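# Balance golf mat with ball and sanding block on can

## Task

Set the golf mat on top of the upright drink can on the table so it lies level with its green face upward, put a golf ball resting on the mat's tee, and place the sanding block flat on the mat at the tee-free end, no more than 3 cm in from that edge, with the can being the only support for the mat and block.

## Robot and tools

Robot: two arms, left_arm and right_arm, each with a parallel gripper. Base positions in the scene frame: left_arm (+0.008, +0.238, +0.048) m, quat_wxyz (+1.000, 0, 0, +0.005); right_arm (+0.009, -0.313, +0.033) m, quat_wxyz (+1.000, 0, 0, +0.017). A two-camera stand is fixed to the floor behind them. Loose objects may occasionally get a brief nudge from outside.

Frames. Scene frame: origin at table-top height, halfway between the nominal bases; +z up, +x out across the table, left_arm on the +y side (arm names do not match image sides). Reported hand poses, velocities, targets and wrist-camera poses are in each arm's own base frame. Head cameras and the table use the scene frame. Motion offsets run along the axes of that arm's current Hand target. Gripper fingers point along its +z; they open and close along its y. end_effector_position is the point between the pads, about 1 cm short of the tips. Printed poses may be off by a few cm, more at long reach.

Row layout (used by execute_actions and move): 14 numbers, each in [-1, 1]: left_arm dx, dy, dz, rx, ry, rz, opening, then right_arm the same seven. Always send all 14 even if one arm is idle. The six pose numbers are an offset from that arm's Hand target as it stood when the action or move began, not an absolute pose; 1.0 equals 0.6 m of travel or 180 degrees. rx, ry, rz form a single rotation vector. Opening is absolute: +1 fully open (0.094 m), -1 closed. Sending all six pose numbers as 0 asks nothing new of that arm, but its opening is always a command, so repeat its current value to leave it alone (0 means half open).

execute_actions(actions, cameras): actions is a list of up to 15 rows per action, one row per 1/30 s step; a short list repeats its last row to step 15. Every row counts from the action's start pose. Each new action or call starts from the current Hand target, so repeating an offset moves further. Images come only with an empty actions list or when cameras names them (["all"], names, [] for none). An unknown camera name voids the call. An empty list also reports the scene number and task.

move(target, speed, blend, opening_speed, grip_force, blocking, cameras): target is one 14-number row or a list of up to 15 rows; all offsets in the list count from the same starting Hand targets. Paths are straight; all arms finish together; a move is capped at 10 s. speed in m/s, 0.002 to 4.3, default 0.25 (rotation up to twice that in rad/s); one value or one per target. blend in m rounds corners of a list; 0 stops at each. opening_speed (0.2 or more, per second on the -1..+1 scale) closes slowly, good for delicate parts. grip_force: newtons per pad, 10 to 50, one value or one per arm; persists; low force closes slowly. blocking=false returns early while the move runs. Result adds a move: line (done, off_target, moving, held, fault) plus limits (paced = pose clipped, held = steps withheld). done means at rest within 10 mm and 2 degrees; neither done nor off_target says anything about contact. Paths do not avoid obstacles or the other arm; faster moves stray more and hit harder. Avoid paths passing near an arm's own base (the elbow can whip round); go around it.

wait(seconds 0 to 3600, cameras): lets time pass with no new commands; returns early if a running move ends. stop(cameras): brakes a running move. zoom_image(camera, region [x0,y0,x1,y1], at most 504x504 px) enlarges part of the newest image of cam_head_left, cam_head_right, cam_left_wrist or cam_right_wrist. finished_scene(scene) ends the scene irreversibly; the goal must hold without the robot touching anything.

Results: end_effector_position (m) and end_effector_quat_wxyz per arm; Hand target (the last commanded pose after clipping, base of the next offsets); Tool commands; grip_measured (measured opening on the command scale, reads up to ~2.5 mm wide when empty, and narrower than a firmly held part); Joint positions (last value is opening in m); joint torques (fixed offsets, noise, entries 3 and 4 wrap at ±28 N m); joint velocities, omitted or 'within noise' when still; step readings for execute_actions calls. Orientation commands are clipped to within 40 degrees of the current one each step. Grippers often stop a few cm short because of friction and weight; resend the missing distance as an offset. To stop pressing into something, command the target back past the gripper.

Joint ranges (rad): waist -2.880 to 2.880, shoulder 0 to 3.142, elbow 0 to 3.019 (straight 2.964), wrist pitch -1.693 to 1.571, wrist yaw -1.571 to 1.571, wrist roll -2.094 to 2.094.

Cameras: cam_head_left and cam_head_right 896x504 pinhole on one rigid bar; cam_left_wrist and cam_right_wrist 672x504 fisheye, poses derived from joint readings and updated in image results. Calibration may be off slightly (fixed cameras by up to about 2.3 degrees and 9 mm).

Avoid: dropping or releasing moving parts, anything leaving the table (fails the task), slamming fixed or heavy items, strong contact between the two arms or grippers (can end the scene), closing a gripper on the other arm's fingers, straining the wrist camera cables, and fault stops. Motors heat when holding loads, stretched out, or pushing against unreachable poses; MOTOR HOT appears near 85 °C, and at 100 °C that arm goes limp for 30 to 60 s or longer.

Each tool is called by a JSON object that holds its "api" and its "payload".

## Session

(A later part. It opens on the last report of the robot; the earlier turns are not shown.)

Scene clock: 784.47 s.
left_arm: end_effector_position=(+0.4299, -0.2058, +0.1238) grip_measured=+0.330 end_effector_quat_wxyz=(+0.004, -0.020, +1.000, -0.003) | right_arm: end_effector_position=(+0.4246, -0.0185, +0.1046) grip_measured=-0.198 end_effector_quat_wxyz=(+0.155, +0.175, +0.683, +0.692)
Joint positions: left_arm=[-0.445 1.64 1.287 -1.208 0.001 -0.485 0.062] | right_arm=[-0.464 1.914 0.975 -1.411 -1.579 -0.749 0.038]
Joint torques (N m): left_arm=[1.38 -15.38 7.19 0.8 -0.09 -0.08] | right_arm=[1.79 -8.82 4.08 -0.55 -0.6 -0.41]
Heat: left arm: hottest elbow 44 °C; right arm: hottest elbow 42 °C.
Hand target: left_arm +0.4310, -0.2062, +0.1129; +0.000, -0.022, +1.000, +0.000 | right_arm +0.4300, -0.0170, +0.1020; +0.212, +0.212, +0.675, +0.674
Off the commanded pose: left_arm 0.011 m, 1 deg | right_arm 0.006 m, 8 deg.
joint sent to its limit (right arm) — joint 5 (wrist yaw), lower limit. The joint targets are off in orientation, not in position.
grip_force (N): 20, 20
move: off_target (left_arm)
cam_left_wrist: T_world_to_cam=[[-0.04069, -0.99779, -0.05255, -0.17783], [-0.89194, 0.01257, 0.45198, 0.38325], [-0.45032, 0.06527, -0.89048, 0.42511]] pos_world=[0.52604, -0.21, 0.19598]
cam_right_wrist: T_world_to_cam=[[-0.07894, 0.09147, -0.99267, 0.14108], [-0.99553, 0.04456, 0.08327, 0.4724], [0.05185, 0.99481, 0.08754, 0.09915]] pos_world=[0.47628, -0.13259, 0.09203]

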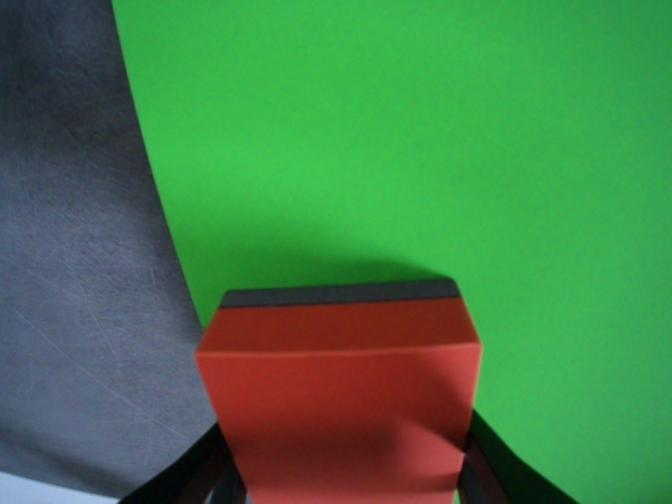

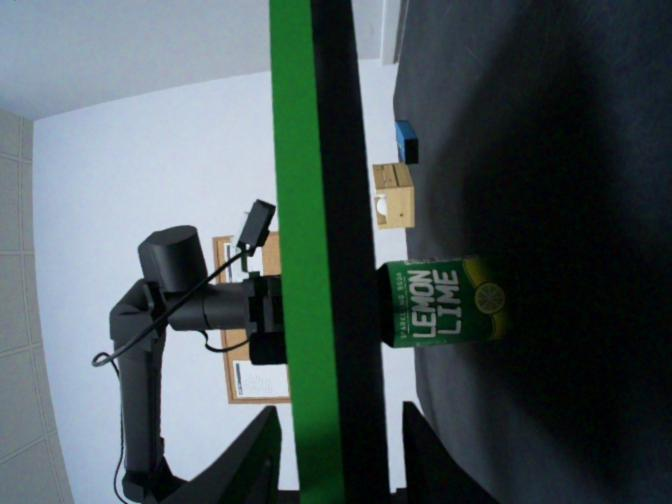

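{"api": "move", "payload": {"target": [0,0,0,0,0,0,0.45,0,0,0,0,0,0,-0.2], "opening_speed": 0.2, "cameras": ["cam_left_wrist","cam_right_wrist","cam_head_left","cam_head_right"]}}

{"api": "zoom_image", "payload": {"camera": "cam_right_wrist", "region": [220, 200, 500, 464]}}

Scene clock: 787.47 s.
left_arm: end_effector_position=(+0.4299, -0.2058, +0.1238) grip_measured=+0.447 end_effector_quat_wxyz=(+0.004, -0.020, +1.000, -0.003) | right_arm: end_effector_position=(+0.4246, -0.0185, +0.1046) grip_measured=-0.198 end_effector_quat_wxyz=(+0.155, +0.175, +0.683, +0.692)
Joint positions: left_arm=[-0.445 1.64 1.287 -1.208 0.001 -0.485 0.068] | right_arm=[-0.464 1.914 0.975 -1.411 -1.579 -0.749 0.038]
Joint torques (N m): left_arm=[1.55 -15.38 7.15 0.85 -0.05 -0.1] | right_arm=[1.61 -9.35 4.33 -0.23 -0.56 -0.39]
Heat: left arm: hottest elbow 44 °C; right arm: hottest elbow 42 °C.
Hand target: left_arm +0.4310, -0.2062, +0.1129; +0.000, -0.022, +1.000, +0.000 | right_arm +0.4300, -0.0170, +0.1020; +0.212, +0.212, +0.675, +0.674
Off the commanded pose: left_arm 0.011 m, 1 deg | right_arm 0.006 m, 8 deg.
joint sent to its limit (right arm) — joint 5 (wrist yaw), lower limit. The joint targets are off in orientation, not in position.
grip_force (N): 20, 20
move: done
cam_left_wrist: T_world_to_cam=[[-0.04069, -0.99779, -0.05255, -0.17783], [-0.89194, 0.01257, 0.45198, 0.38325], [-0.45032, 0.06527, -0.89048, 0.42511]] pos_world=[0.52604, -0.21, 0.19598]
cam_right_wrist: T_world_to_cam=[[-0.07894, 0.09147, -0.99267, 0.14108], [-0.99553, 0.04456, 0.08327, 0.4724], [0.05185, 0.99481, 0.08754, 0.09915]] pos_world=[0.47628, -0.13259, 0.09203]

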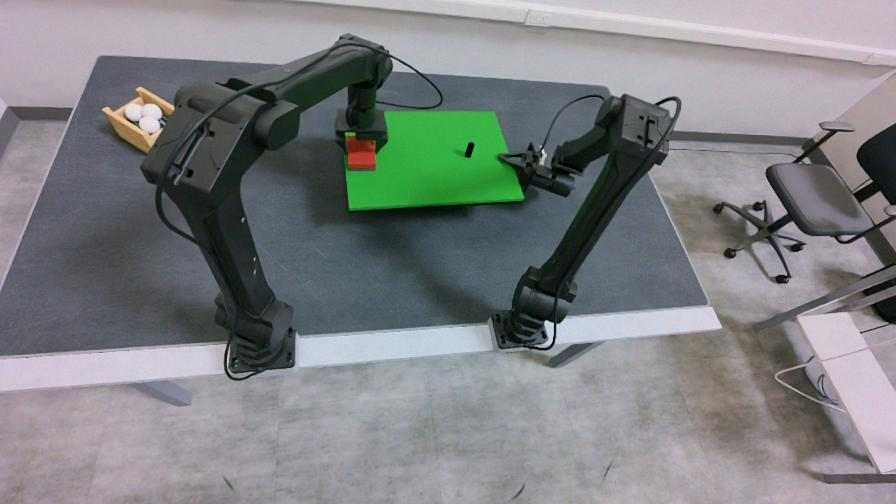

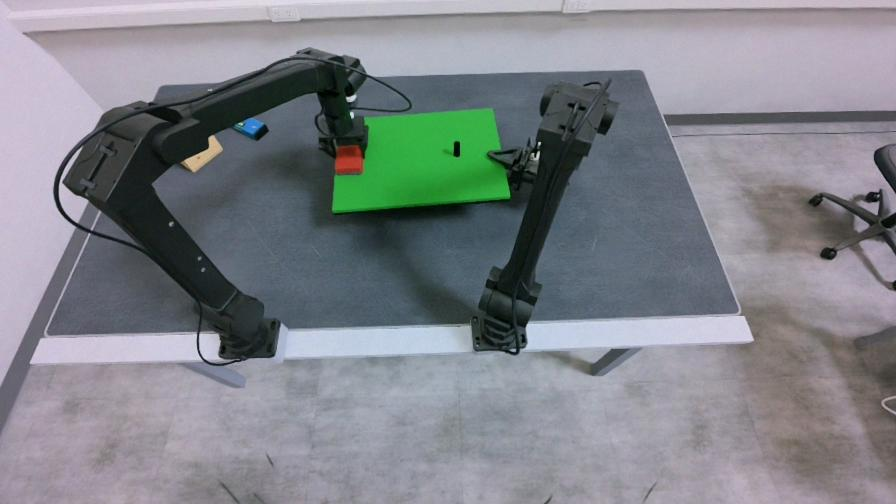

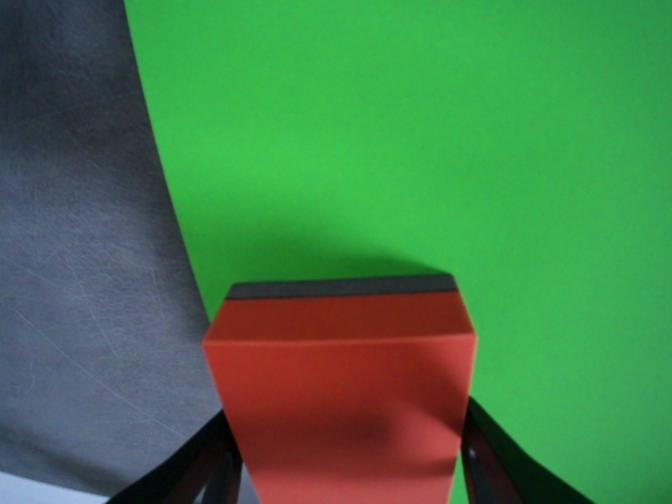

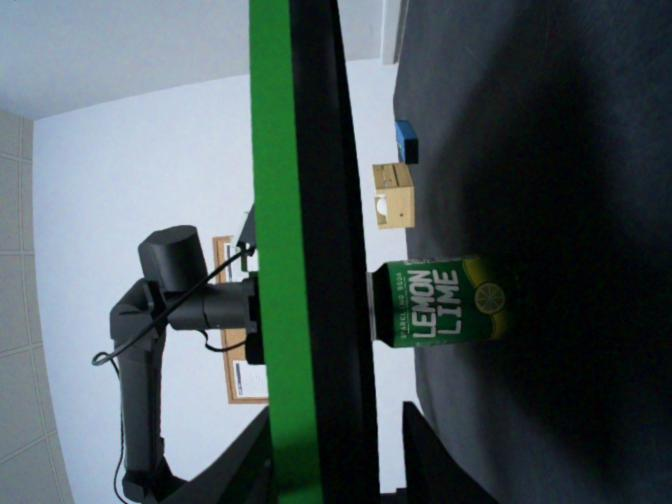

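Scaled by 1.800 from the camera's image (finer frame: 960x720).

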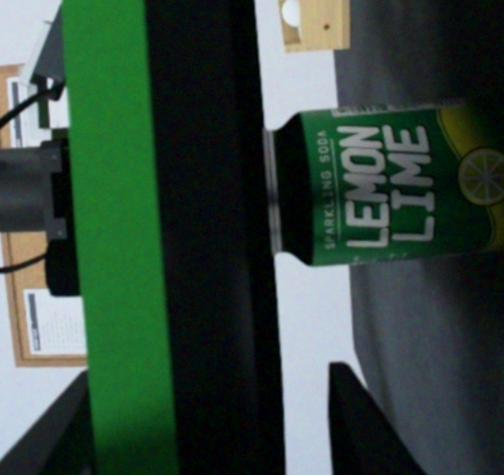

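{"api": "move", "payload": {"target": [0,-0.025,0,0,0,0,0.45,0,0,0,0,0,0,-0.2], "speed": 0.03, "cameras": ["cam_left_wrist","cam_right_wrist"]}}

{"api": "zoom_image", "payload": {"camera": "cam_right_wrist", "region": [220, 200, 500, 464]}}

Scene clock: 799.73 s.
left_arm: end_effector_position=(+0.4282, -0.2092, +0.1206) grip_measured=+0.448 end_effector_quat_wxyz=(+0.003, -0.026, +1.000, +0.001) | right_arm: end_effector_position=(+0.4246, -0.0185, +0.1046) grip_measured=-0.198 end_effector_quat_wxyz=(+0.155, +0.175, +0.683, +0.692)
Joint positions: left_arm=[-0.455 1.646 1.287 -1.208 -0.005 -0.508 0.068] | right_arm=[-0.464 1.914 0.975 -1.411 -1.579 -0.749 0.038]
Joint torques (N m): left_arm=[-0.09 -14.74 8.68 0.66 0.18 -0.12] | right_arm=[2.55 -9.41 4.25 -0.35 -0.55 -0.41]
Heat: left arm: hottest elbow 44 °C; right arm: hottest elbow 42 °C.
Hand target: left_arm +0.4316, -0.2211, +0.1130; +0.000, -0.022, +1.000, +0.000 | right_arm +0.4300, -0.0170, +0.1020; +0.212, +0.212, +0.675, +0.674
Off the commanded pose: left_arm 0.015 m, 1 deg | right_arm 0.006 m, 8 deg.
joint sent to its limit (right arm) — joint 5 (wrist yaw), lower limit. The joint targets are off in orientation, not in position.
grip_force (N): 20, 20
move: off_target (left_arm)
cam_left_wrist: T_world_to_cam=[[-0.0279, -0.99779, -0.06035, -0.18596], [-0.89034, -0.00264, 0.45529, 0.3789], [-0.45444, 0.06643, -0.8883, 0.42352]] pos_world=[0.52463, -0.21269, 0.19248]
cam_right_wrist: T_world_to_cam=[[-0.07894, 0.09147, -0.99267, 0.14108], [-0.99553, 0.04456, 0.08327, 0.4724], [0.05185, 0.99481, 0.08754, 0.09915]] pos_world=[0.47628, -0.13259, 0.09203]

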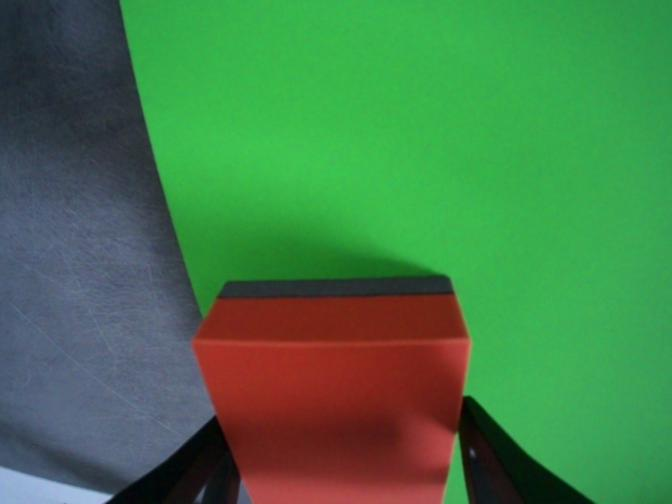

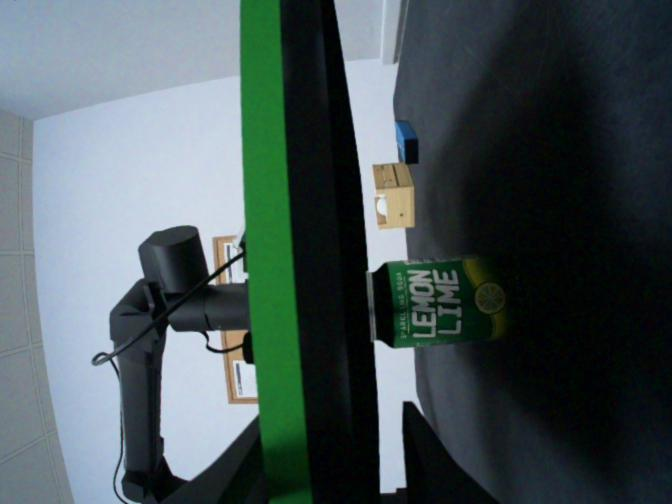

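Scaled by 1.800 from the camera's image (finer frame: 960x720).

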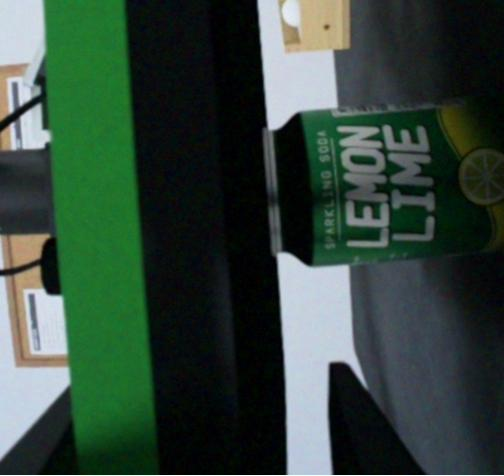

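{"api": "move", "payload": {"target": [0,-0.0083,-0.03,0,0,0,0.45,0,0,0,0,0,0,-0.2], "speed": 0.03, "cameras": ["cam_left_wrist","cam_right_wrist"]}}

{"api": "zoom_image", "payload": {"camera": "cam_right_wrist", "region": [220, 200, 500, 464]}}

Scene clock: 806.30 s.
left_arm: end_effector_position=(+0.4198, -0.2125, +0.1218) grip_measured=+0.448 end_effector_quat_wxyz=(-0.009, -0.025, +1.000, +0.007) | right_arm: end_effector_position=(+0.4246, -0.0185, +0.1046) grip_measured=-0.198 end_effector_quat_wxyz=(+0.155, +0.175, +0.683, +0.692)
Joint positions: left_arm=[-0.469 1.646 1.29 -1.237 -0.005 -0.519 0.068] | right_arm=[-0.464 1.914 0.975 -1.411 -1.579 -0.749 0.038]
Joint torques (N m): left_arm=[0.44 -15.68 11.17 -0.23 0.19 -0.11] | right_arm=[2.14 -8.7 4.18 -0.32 -0.56 -0.38]
Heat: left arm: hottest elbow 45 °C; right arm: hottest elbow 42 °C.
Hand target: left_arm +0.4318, -0.2263, +0.1310; +0.000, -0.022, +1.000, +0.000 | right_arm +0.4300, -0.0170, +0.1020; +0.212, +0.212, +0.675, +0.674
Off the commanded pose: left_arm 0.020 m, 1 deg | right_arm 0.006 m, 8 deg.
joint sent to its limit (right arm) — joint 5 (wrist yaw), lower limit. The joint targets are off in orientation, not in position.
grip_force (N): 20, 20
move: off_target (left_arm)
cam_left_wrist: T_world_to_cam=[[-0.03208, -0.99697, -0.07087, -0.18623], [-0.8795, -0.00553, 0.47587, 0.36321], [-0.47482, 0.0776, -0.87666, 0.43052]] pos_world=[0.51789, -0.21707, 0.19138]
cam_right_wrist: T_world_to_cam=[[-0.07894, 0.09147, -0.99267, 0.14108], [-0.99553, 0.04456, 0.08327, 0.4724], [0.05185, 0.99481, 0.08754, 0.09915]] pos_world=[0.47628, -0.13259, 0.09203]

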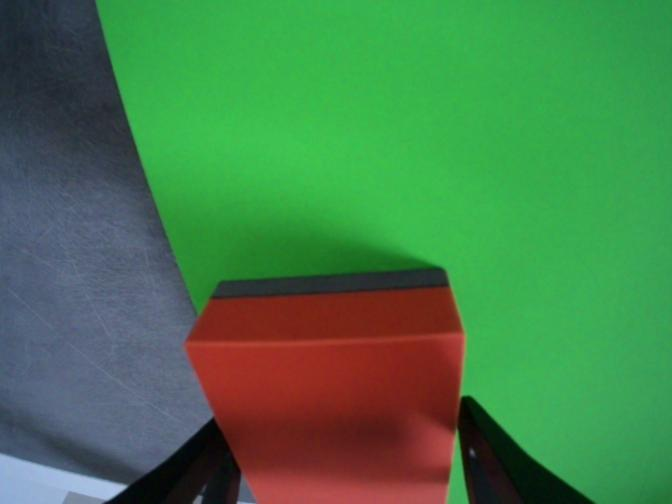

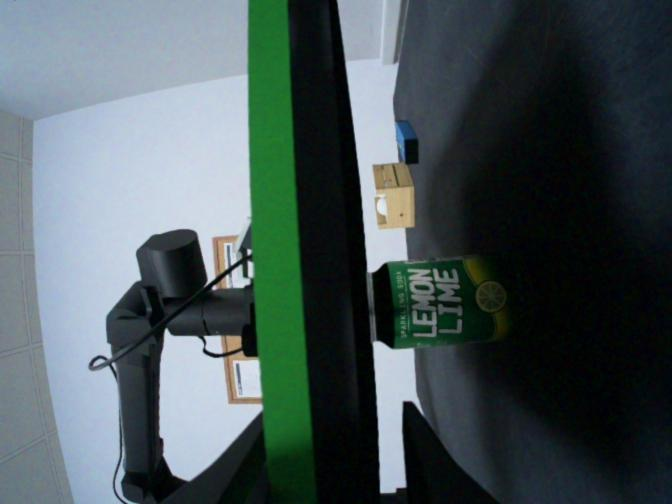

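Scaled by 1.800 from the camera's image (finer frame: 960x720).

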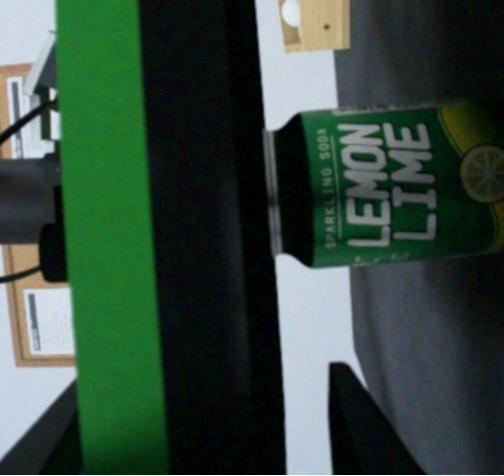

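{"api": "move", "payload": {"target": [-0.008,-0.02,0,0,0,0,0.45,0,0,0,0,0,0,-0.2], "speed": 0.03, "cameras": ["cam_left_wrist","cam_right_wrist"]}}

{"api": "zoom_image", "payload": {"camera": "cam_right_wrist", "region": [220, 200, 500, 464]}}

Scene clock: 809.87 s.
left_arm: end_effector_position=(+0.4246, -0.2210, +0.1239) grip_measured=+0.448 end_effector_quat_wxyz=(-0.008, -0.027, +1.000, +0.008) | right_arm: end_effector_position=(+0.4246, -0.0185, +0.1046) grip_measured=-0.198 end_effector_quat_wxyz=(+0.155, +0.175, +0.683, +0.692)
Joint positions: left_arm=[-0.481 1.664 1.318 -1.246 -0.006 -0.535 0.068] | right_arm=[-0.464 1.914 0.975 -1.411 -1.579 -0.749 0.038]
Joint torques (N m): left_arm=[0.03 -15.21 11.37 -0.14 0.25 -0.08] | right_arm=[2.84 -8.18 4.18 -0.44 -0.57 -0.39]
Heat: left arm: hottest elbow 45 °C; right arm: hottest elbow 42 °C.
Hand target: left_arm +0.4371, -0.2380, +0.1308; +0.000, -0.022, +1.000, +0.000 | right_arm +0.4300, -0.0170, +0.1020; +0.212, +0.212, +0.675, +0.674
Off the commanded pose: left_arm 0.022 m, 1 deg | right_arm 0.006 m, 8 deg.
joint sent to its limit (right arm) — joint 5 (wrist yaw), lower limit. The joint targets are off in orientation, not in position.
grip_force (N): 20, 20
move: off_target (left_arm)
cam_left_wrist: T_world_to_cam=[[-0.02815, -0.99701, -0.07192, -0.19595], [-0.88054, -0.00932, 0.47388, 0.36629], [-0.47313, 0.07667, -0.87765, 0.43451]] pos_world=[0.5226, -0.22526, 0.19368]
cam_right_wrist: T_world_to_cam=[[-0.07894, 0.09147, -0.99267, 0.14108], [-0.99553, 0.04456, 0.08327, 0.4724], [0.05185, 0.99481, 0.08754, 0.09915]] pos_world=[0.47628, -0.13259, 0.09203]

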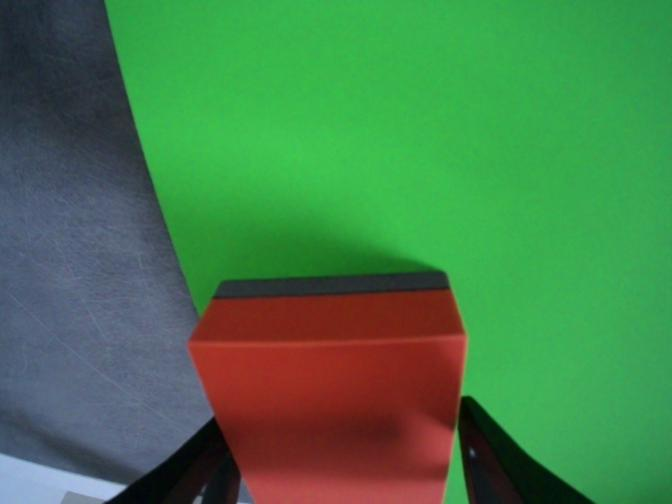

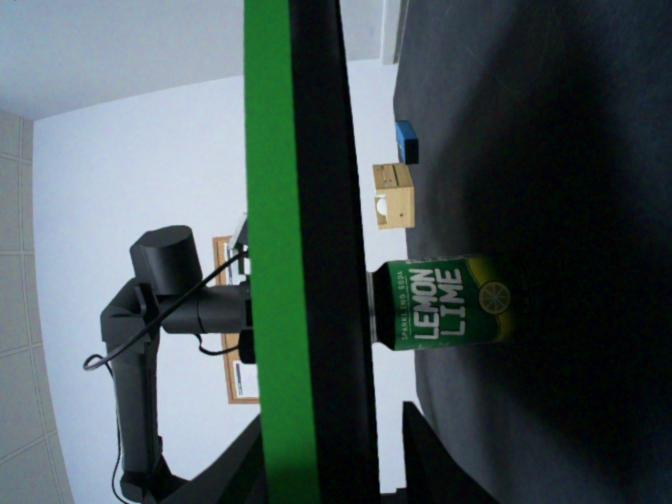

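Scaled by 1.800 from the camera's image (finer frame: 960x720).

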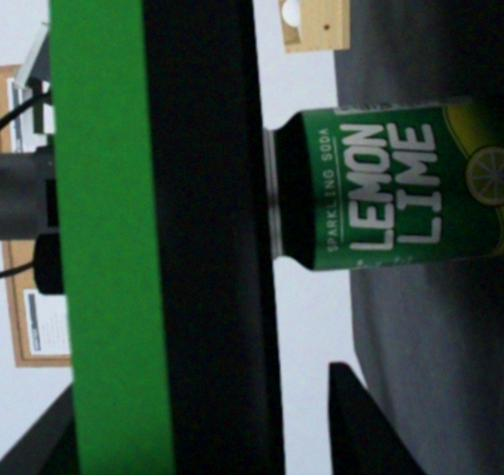

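{"api": "move", "payload": {"target": [[0,0,0,0,0,0,0.15,0,0,0,0,0,0,-0.2],[0,0,-0.045,0,0,0,0.15,0,0,0,0,0,0,-0.2]], "speed": 0.04, "cameras": ["cam_left_wrist","cam_right_wrist"]}}

Scene clock: 832.00 s.
left_arm: end_effector_position=(+0.4231, -0.2259, +0.1402) grip_measured=+0.328 end_effector_quat_wxyz=(-0.017, -0.023, +1.000, +0.010) | right_arm: end_effector_position=(+0.4245, -0.0185, +0.1045) grip_measured=-0.198 end_effector_quat_wxyz=(+0.155, +0.174, +0.683, +0.692)
Joint positions: left_arm=[-0.49 1.664 1.362 -1.309 -0.001 -0.536 0.062] | right_arm=[-0.464 1.914 0.975 -1.411 -1.579 -0.75 0.038]
Joint torques (N m): left_arm=[0.97 -17.26 11.82 -0.43 0.01 -0.1] | right_arm=[1.67 -9.05 4.12 -0.44 -0.59 -0.43]
Heat: left arm: hottest elbow 46 °C; right arm: hottest elbow 42 °C.
Hand target: left_arm +0.4371, -0.2380, +0.1578; -0.001, -0.022, +1.000, +0.000 | right_arm +0.4300, -0.0169, +0.1020; +0.212, +0.212, +0.675, +0.674
Off the commanded pose: left_arm 0.026 m, 2 deg | right_arm 0.006 m, 8 deg.
joint sent to its limit (right arm) — joint 5 (wrist yaw), lower limit. The joint targets are off in orientation, not in position.
grip_force (N): 20, 20
move: off_target (left_arm)
cam_left_wrist: T_world_to_cam=[[-0.03738, -0.99646, -0.07525, -0.19526], [-0.87186, -0.00428, 0.48974, 0.3524], [-0.48833, 0.08391, -0.86862, 0.45526]] pos_world=[0.52226, -0.23126, 0.20817]
cam_right_wrist: T_world_to_cam=[[-0.07795, 0.09094, -0.9928, 0.14055], [-0.99561, 0.0447, 0.08226, 0.47254], [0.05185, 0.99485, 0.08706, 0.0992]] pos_world=[0.47628, -0.13259, 0.09203]

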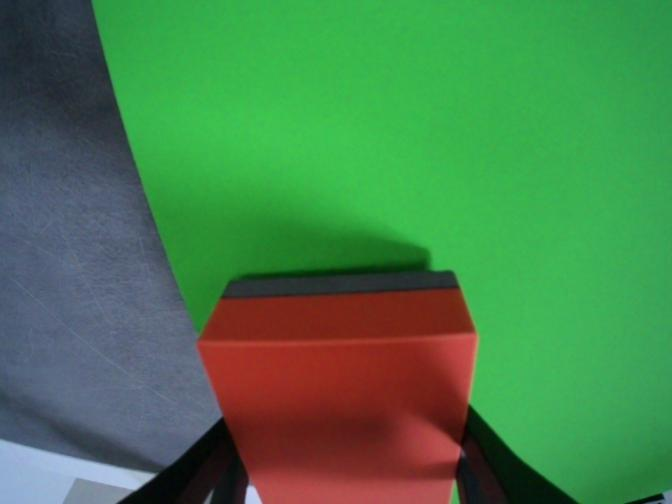

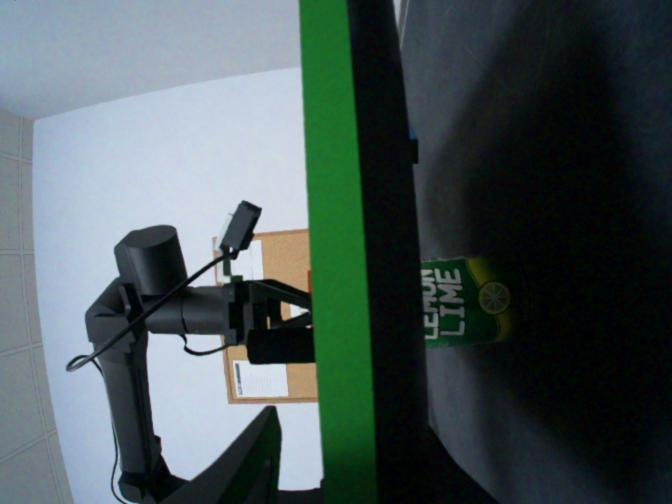

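{"api": "move", "payload": {"target": [0,-0.0217,0,0,0,0,0.15,0,0,0,0,0,0,-0.2], "speed": 0.05}}

Scene clock: 835.17 s.
left_arm: end_effector_position=(+0.4238, -0.2396, +0.1456) grip_measured=+0.328 end_effector_quat_wxyz=(-0.011, -0.021, +1.000, +0.007) | right_arm: end_effector_position=(+0.4245, -0.0185, +0.1045) grip_measured=-0.198 end_effector_quat_wxyz=(+0.155, +0.174, +0.683, +0.692)
Joint positions: left_arm=[-0.514 1.67 1.386 -1.314 -0.001 -0.556 0.062] | right_arm=[-0.464 1.914 0.975 -1.411 -1.579 -0.75 0.038]
Joint torques (N m): left_arm=[1.2 -16.32 11.78 -0.31 0.02 -0.09] | right_arm=[1.49 -8.88 4.34 -0.47 -0.56 -0.36]
Heat: left arm: hottest elbow 46 °C; right arm: hottest elbow 42 °C.
Hand target: left_arm +0.4377, -0.2509, +0.1579; +0.000, -0.022, +1.000, +0.000 | right_arm +0.4300, -0.0169, +0.1020; +0.212, +0.212, +0.675, +0.674
Off the commanded pose: left_arm 0.022 m, 1 deg | right_arm 0.006 m, 8 deg.
joint sent to its limit (right arm) — joint 5 (wrist yaw), lower limit. The joint targets are off in orientation, not in position.
grip_force (N): 20, 20
move: off_target (left_arm)

{"api": "move", "payload": {"target": [0.0112,0.005,0.0632,0,0,0,0.15,0,0,0,0,0,0,-0.2], "speed": 0.03, "cameras": ["cam_left_wrist","cam_right_wrist"]}}

Scene clock: 837.97 s.
left_arm: end_effector_position=(+0.4318, -0.2442, +0.1316) grip_measured=+0.328 end_effector_quat_wxyz=(+0.005, -0.022, +1.000, -0.002) | right_arm: end_effector_position=(+0.4246, -0.0185, +0.1045) grip_measured=-0.198 end_effector_quat_wxyz=(+0.155, +0.174, +0.683, +0.692)
Joint positions: left_arm=[-0.514 1.68 1.361 -1.241 -0.001 -0.558 0.062] | right_arm=[-0.464 1.914 0.975 -1.411 -1.58 -0.75 0.038]
Joint torques (N m): left_arm=[1.03 -16.15 7.21 0.91 0 -0.11] | right_arm=[1.38 -8.82 4.29 -0.39 -0.6 -0.41]
Heat: left arm: hottest elbow 46 °C; right arm: hottest elbow 42 °C.
Hand target: left_arm +0.4309, -0.2482, +0.1201; +0.000, -0.022, +1.000, +0.000 | right_arm +0.4300, -0.0170, +0.1020; +0.212, +0.212, +0.675, +0.674
Off the commanded pose: left_arm 0.012 m, 1 deg | right_arm 0.006 m, 8 deg.
joint sent to its limit (right arm) — joint 5 (wrist yaw), lower limit. The joint targets are off in orientation, not in position.
grip_force (N): 20, 20
move: off_target (left_arm)
cam_left_wrist: T_world_to_cam=[[-0.03574, -0.99796, -0.053, -0.21772], [-0.8923, 0.00798, 0.45137, 0.38094], [-0.45003, 0.06342, -0.89076, 0.43487]] pos_world=[0.52784, -0.2479, 0.20388]
cam_right_wrist: T_world_to_cam=[[-0.07782, 0.09125, -0.99278, 0.14054], [-0.99561, 0.04488, 0.08217, 0.47258], [0.05205, 0.99482, 0.08736, 0.09917]] pos_world=[0.47628, -0.13269, 0.09203]

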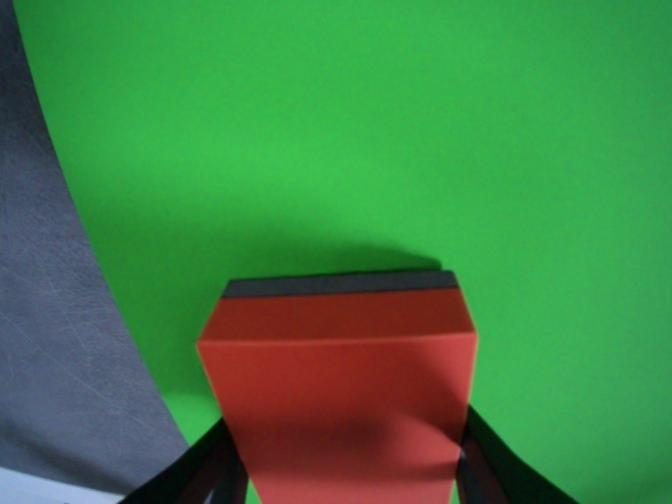

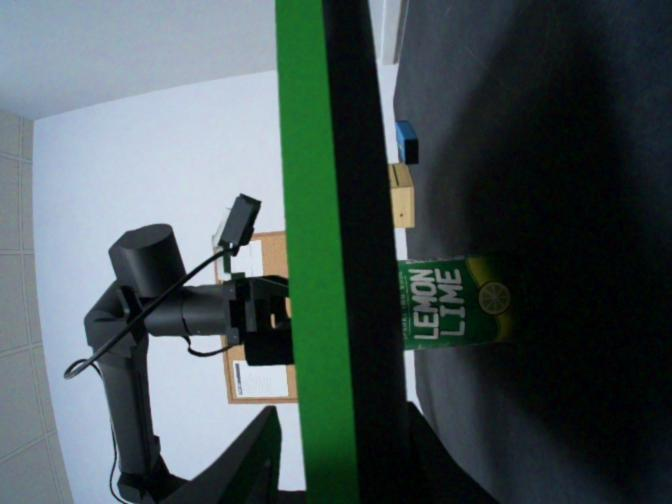

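{"api": "move", "payload": {"target": [[0,0,0.004,0,0,0,0.15,0,0,0,0,0,0,-0.2],[0,0,0.004,0,0,0,0.45,0,0,0,0,0,0,-0.2]], "speed": 0.03, "opening_speed": 0.3, "cameras": ["cam_left_wrist","cam_right_wrist"]}}

{"api": "zoom_image", "payload": {"camera": "cam_right_wrist", "region": [220, 200, 500, 464]}}

Scene clock: 841.80 s.
left_arm: end_effector_position=(+0.4320, -0.2443, +0.1295) grip_measured=+0.447 end_effector_quat_wxyz=(+0.005, -0.023, +1.000, -0.003) | right_arm: end_effector_position=(+0.4246, -0.0185, +0.1045) grip_measured=-0.198 end_effector_quat_wxyz=(+0.155, +0.174, +0.683, +0.692)
Joint positions: left_arm=[-0.514 1.682 1.357 -1.233 0 -0.559 0.068] | right_arm=[-0.464 1.914 0.975 -1.411 -1.58 -0.75 0.038]
Joint torques (N m): left_arm=[1.03 -15.91 7.27 0.83 -0.04 -0.09] | right_arm=[2.43 -9.11 4.3 -0.44 -0.58 -0.41]
Heat: left arm: hottest elbow 46 °C; right arm: hottest elbow 42 °C.
Hand target: left_arm +0.4308, -0.2482, +0.1176; +0.000, -0.022, +1.000, +0.000 | right_arm +0.4300, -0.0170, +0.1020; +0.212, +0.212, +0.675, +0.674
Off the commanded pose: left_arm 0.013 m, 1 deg | right_arm 0.006 m, 8 deg.
joint sent to its limit (right arm) — joint 5 (wrist yaw), lower limit. The joint targets are off in orientation, not in position.
grip_force (N): 20, 20
move: off_target (left_arm); target 2's new opening was sent with left_arm's hand 0.013 m and 1 deg from that target
cam_left_wrist: T_world_to_cam=[[-0.03482, -0.99805, -0.0518, -0.21857], [-0.89298, 0.0078, 0.45003, 0.38247], [-0.44875, 0.06193, -0.89151, 0.43234]] pos_world=[0.52794, -0.2479, 0.20198]
cam_right_wrist: T_world_to_cam=[[-0.07782, 0.09125, -0.99278, 0.14054], [-0.99561, 0.04488, 0.08217, 0.47258], [0.05205, 0.99482, 0.08736, 0.09917]] pos_world=[0.47628, -0.13269, 0.09203]

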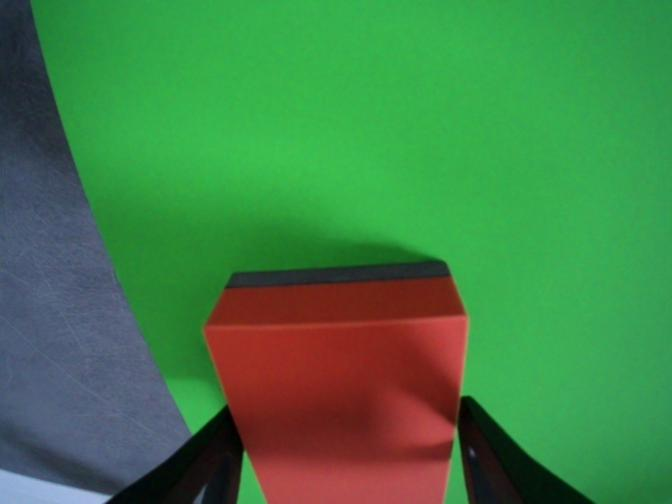

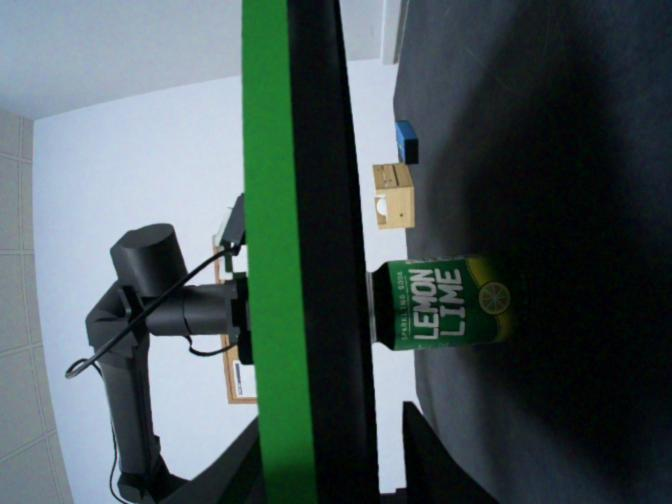

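Scaled by 1.800 from the camera's image (finer frame: 960x720).

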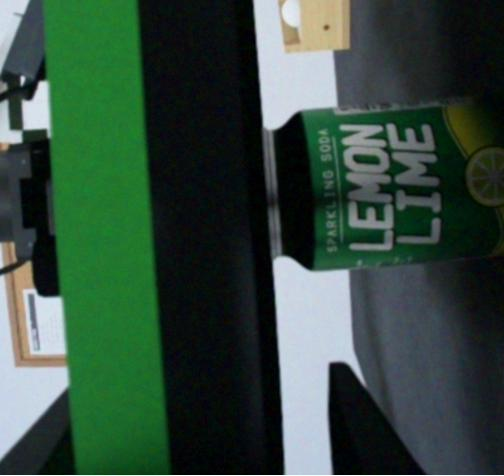

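{"api": "move", "payload": {"target": [[0,0,0,0,0,0,0.15,0,0,0,0,0,0,-0.2],[0,0,-0.06,0,0,0,0.15,0,0,0,0,0,0,-0.2],[0,-0.05,-0.06,0,0,0,0.15,0,0,0,0,0,0,-0.2],[0,-0.05,0.0,0,0,0,0.15,0,0,0,0,0,0,-0.2]], "speed": [0.05,0.06,0.06,0.03], "cameras": ["cam_left_wrist","cam_right_wrist"]}}

Scene clock: 848.00 s.
left_arm: end_effector_position=(+0.4302, -0.2742, +0.1311) grip_measured=+0.325 end_effector_quat_wxyz=(+0.004, -0.021, +1.000, -0.001) | right_arm: end_effector_position=(+0.4246, -0.0185, +0.1042) grip_measured=-0.198 end_effector_quat_wxyz=(+0.155, +0.174, +0.683, +0.692)
Joint positions: left_arm=[-0.567 1.718 1.409 -1.255 -0.002 -0.609 0.062] | right_arm=[-0.464 1.915 0.975 -1.411 -1.58 -0.751 0.038]
Joint torques (N m): left_arm=[1.08 -16.32 7.45 1.13 0.08 -0.1] | right_arm=[2.96 -8.76 4.38 -0.32 -0.56 -0.4]
Heat: left arm: hottest elbow 46 °C; right arm: hottest elbow 42 °C.
Hand target: left_arm +0.4322, -0.2783, +0.1177; +0.000, -0.022, +1.000, +0.000 | right_arm +0.4300, -0.0170, +0.1019; +0.212, +0.213, +0.675, +0.674
Off the commanded pose: left_arm 0.014 m, 1 deg | right_arm 0.006 m, 8 deg.
joint sent to its limit (right arm) — joint 5 (wrist yaw), lower limit. The joint targets are off in orientation, not in position.
grip_force (N): 20, 20
move: off_target (left_arm)
cam_left_wrist: T_world_to_cam=[[-0.03886, -0.9977, -0.05556, -0.24601], [-0.89122, 0.00945, 0.45348, 0.37966], [-0.45191, 0.06714, -0.88953, 0.43733]] pos_world=[0.52643, -0.2784, 0.20318]
cam_right_wrist: T_world_to_cam=[[-0.07752, 0.09104, -0.99282, 0.14018], [-0.99563, 0.04493, 0.08186, 0.47264], [0.05206, 0.99483, 0.08716, 0.09921]] pos_world=[0.47628, -0.13269, 0.09183]

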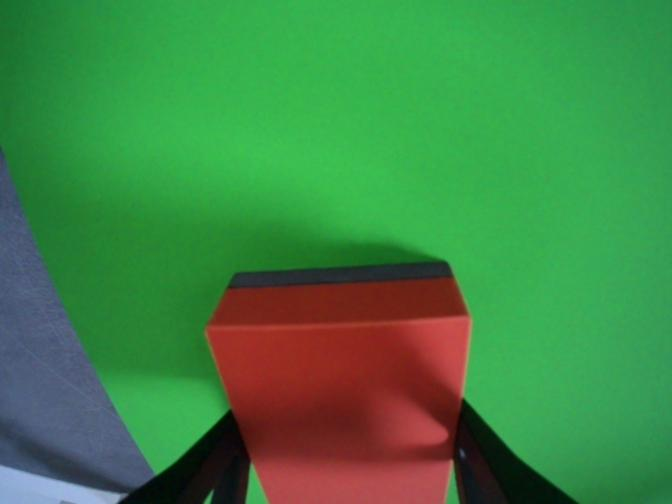

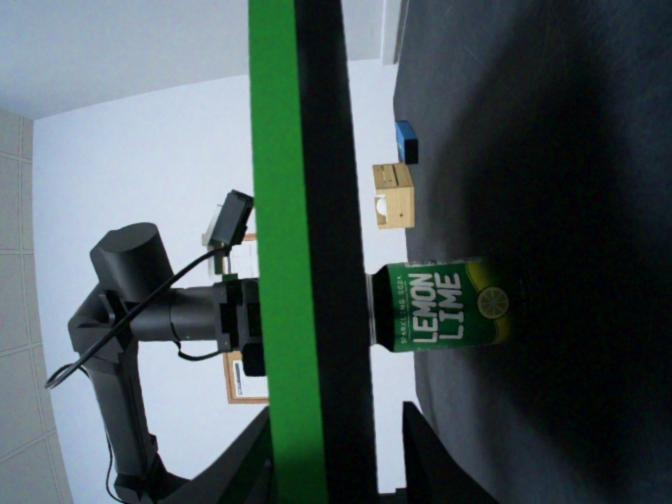

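{"api": "move", "payload": {"target": [0,0,0,0,0,0,0.5,0,0,0,0,0,0,-0.2], "opening_speed": 0.3, "cameras": ["cam_left_wrist","cam_right_wrist"]}}

{"api": "zoom_image", "payload": {"camera": "cam_right_wrist", "region": [220, 200, 500, 464]}}

Scene clock: 850.93 s.
left_arm: end_effector_position=(+0.4317, -0.2753, +0.1311) grip_measured=+0.497 end_effector_quat_wxyz=(+0.007, -0.021, +1.000, -0.003) | right_arm: end_effector_position=(+0.4246, -0.0185, +0.1042) grip_measured=-0.198 end_effector_quat_wxyz=(+0.155, +0.174, +0.683, +0.692)
Joint positions: left_arm=[-0.567 1.718 1.409 -1.247 -0.002 -0.609 0.07] | right_arm=[-0.464 1.915 0.975 -1.411 -1.58 -0.751 0.038]
Joint torques (N m): left_arm=[1.08 -16.73 7.47 0.75 0.06 -0.1] | right_arm=[2.49 -9.11 4.29 -0.38 -0.54 -0.39]
Heat: left arm: hottest elbow 46 °C; right arm: hottest elbow 42 °C.
Hand target: left_arm +0.4322, -0.2783, +0.1177; +0.000, -0.022, +1.000, +0.000 | right_arm +0.4300, -0.0170, +0.1019; +0.212, +0.213, +0.675, +0.674
Off the commanded pose: left_arm 0.014 m, 1 deg | right_arm 0.006 m, 8 deg.
joint sent to its limit (right arm) — joint 5 (wrist yaw), lower limit. The joint targets are off in orientation, not in position.
grip_force (N): 20, 20
move: done
cam_left_wrist: T_world_to_cam=[[-0.03859, -0.99793, -0.05143, -0.24779], [-0.89403, 0.01149, 0.44786, 0.38358], [-0.44634, 0.06326, -0.89262, 0.43503]] pos_world=[0.52754, -0.2792, 0.20378]
cam_right_wrist: T_world_to_cam=[[-0.07752, 0.09104, -0.99282, 0.14018], [-0.99563, 0.04493, 0.08186, 0.47264], [0.05206, 0.99483, 0.08716, 0.09921]] pos_world=[0.47628, -0.13269, 0.09183]

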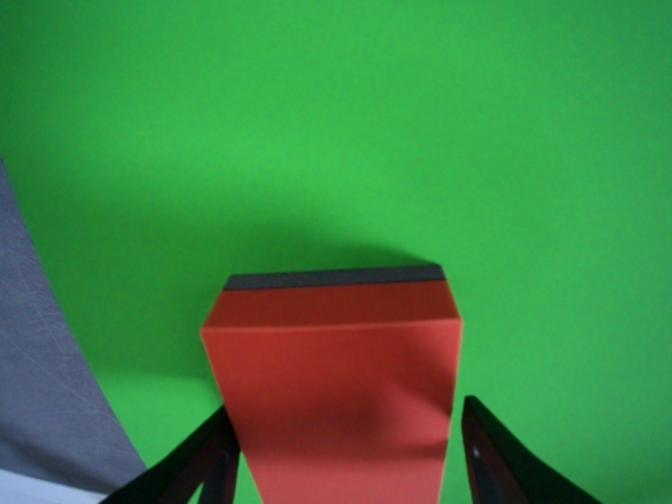

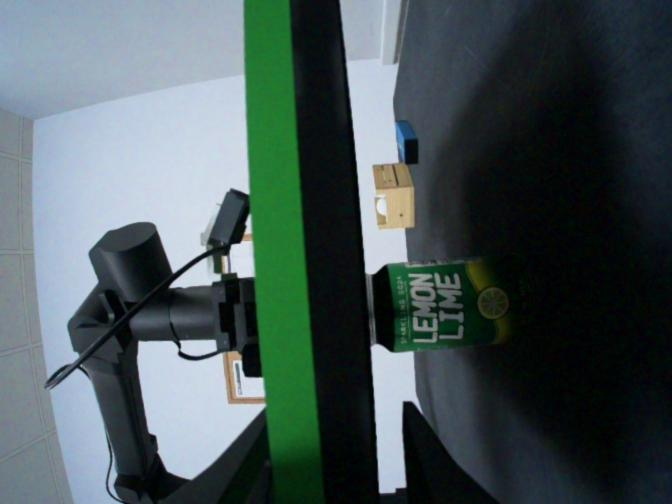

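Scaled by 1.800 from the camera's image (finer frame: 960x720).

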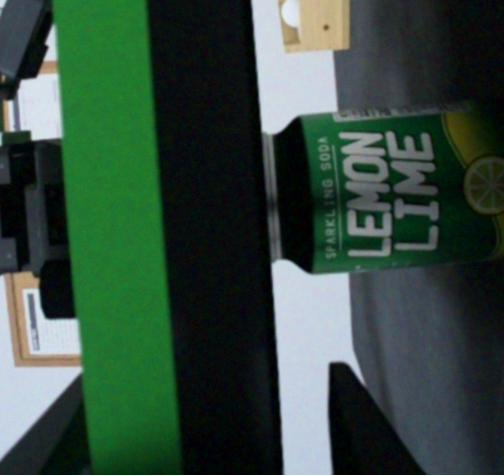

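{"api": "execute_actions", "payload": {"actions": []}}

{"api": "zoom_image", "payload": {"camera": "cam_head_left", "region": [320, 80, 560, 230]}}

{"api": "zoom_image", "payload": {"camera": "cam_head_right", "region": [310, 80, 550, 230]}}

Scene clock: 853.70 s.
left_arm: end_effector_position=(+0.4317, -0.2753, +0.1311) grip_measured=+0.498 end_effector_quat_wxyz=(+0.007, -0.021, +1.000, -0.003) | right_arm: end_effector_position=(+0.4246, -0.0185, +0.1042) grip_measured=-0.198 end_effector_quat_wxyz=(+0.155, +0.174, +0.683, +0.692)
Joint positions: left_arm=[-0.567 1.718 1.409 -1.247 -0.002 -0.609 0.07] | right_arm=[-0.464 1.915 0.975 -1.411 -1.58 -0.751 0.038]
Joint velocities: within noise
Joint torques (N m): left_arm=[1.14 -16.79 7.49 0.83 0.05 -0.08] | right_arm=[2.43 -8.59 4.31 -0.47 -0.51 -0.43]
Heat: left arm: hottest elbow 46 °C; right arm: hottest elbow 42 °C.
Hand target: left_arm +0.4322, -0.2783, +0.1177; +0.000, -0.022, +1.000, +0.000 | right_arm +0.4300, -0.0170, +0.1019; +0.212, +0.213, +0.675, +0.674
Tool commands: left_gripper/opening=+0.5 right_gripper/opening=-0.2
Off the commanded pose: left_arm 0.014 m, 1 deg | right_arm 0.006 m, 8 deg.
grip_force (N): 20, 20
camera_calibration:
cam_left_wrist: T_world_to_cam=[[-0.03859, -0.99793, -0.05143, -0.24779], [-0.89403, 0.01149, 0.44786, 0.38358], [-0.44634, 0.06326, -0.89262, 0.43503]] pos_world=[0.52754, -0.2792, 0.20378]
cam_right_wrist: T_world_to_cam=[[-0.07752, 0.09104, -0.99282, 0.14018], [-0.99563, 0.04493, 0.08186, 0.47264], [0.05206, 0.99483, 0.08716, 0.09921]] pos_world=[0.47628, -0.13269, 0.09183]

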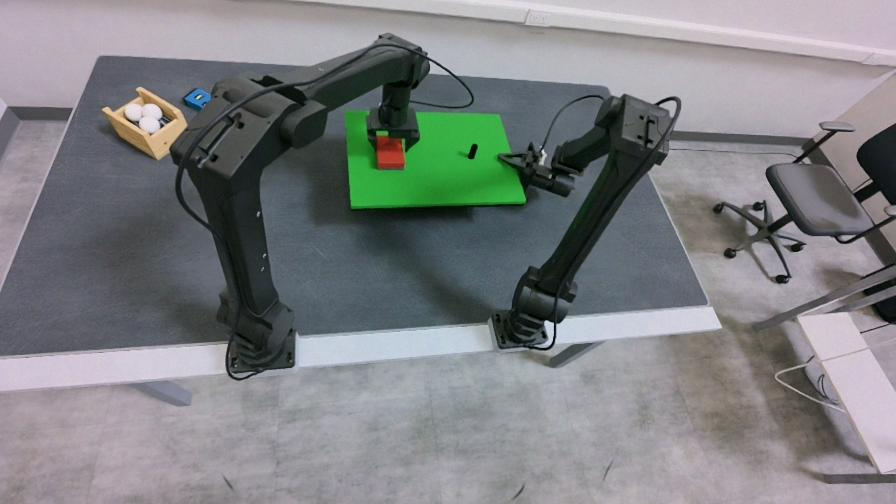

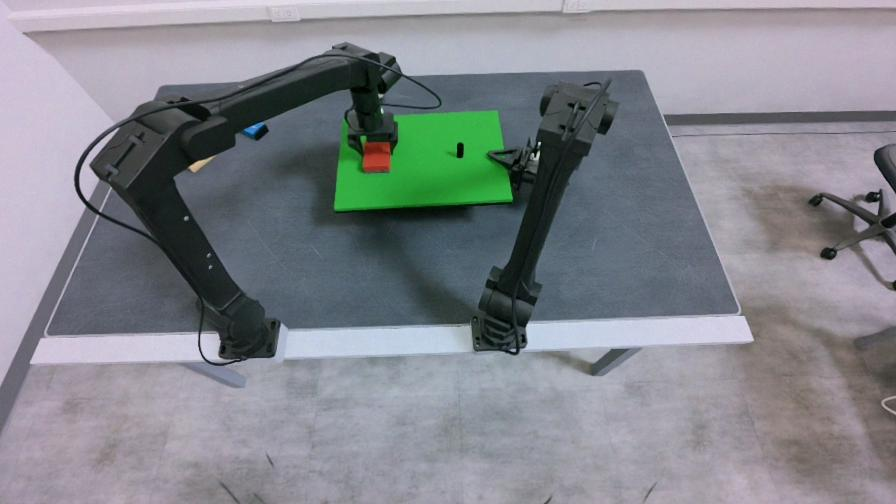

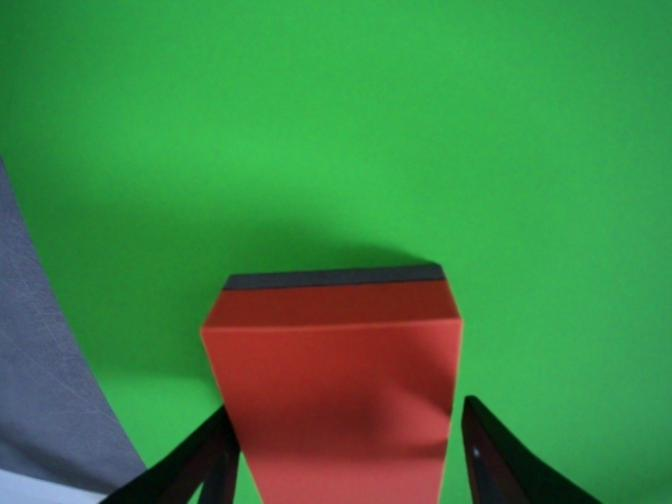

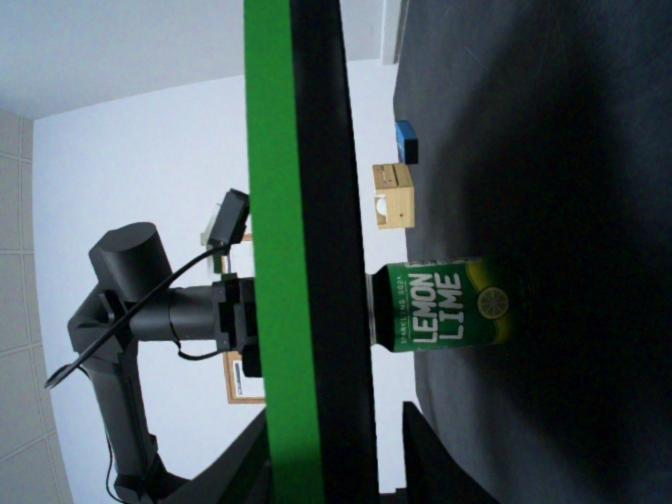

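Scaled by 2.100.

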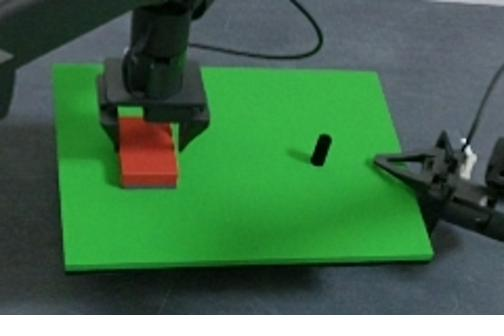

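Scaled by 2.100.

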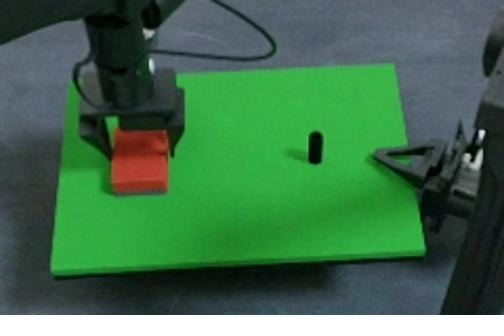

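{"api": "zoom_image", "payload": {"camera": "cam_head_left", "region": [335, 100, 435, 215]}}

{"api": "zoom_image", "payload": {"camera": "cam_head_right", "region": [325, 100, 425, 215]}}

Scaled by 4.383.

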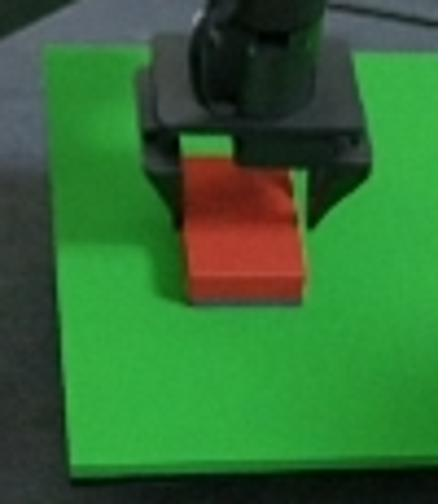

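Scaled by 4.383.

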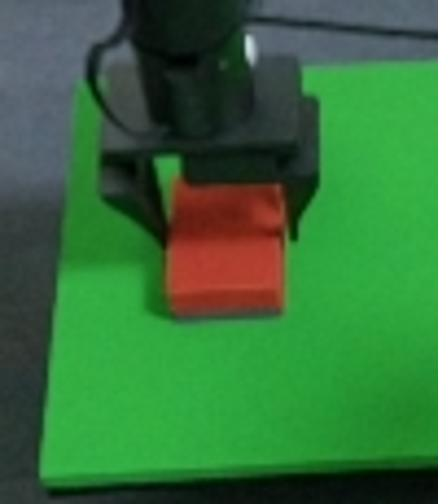

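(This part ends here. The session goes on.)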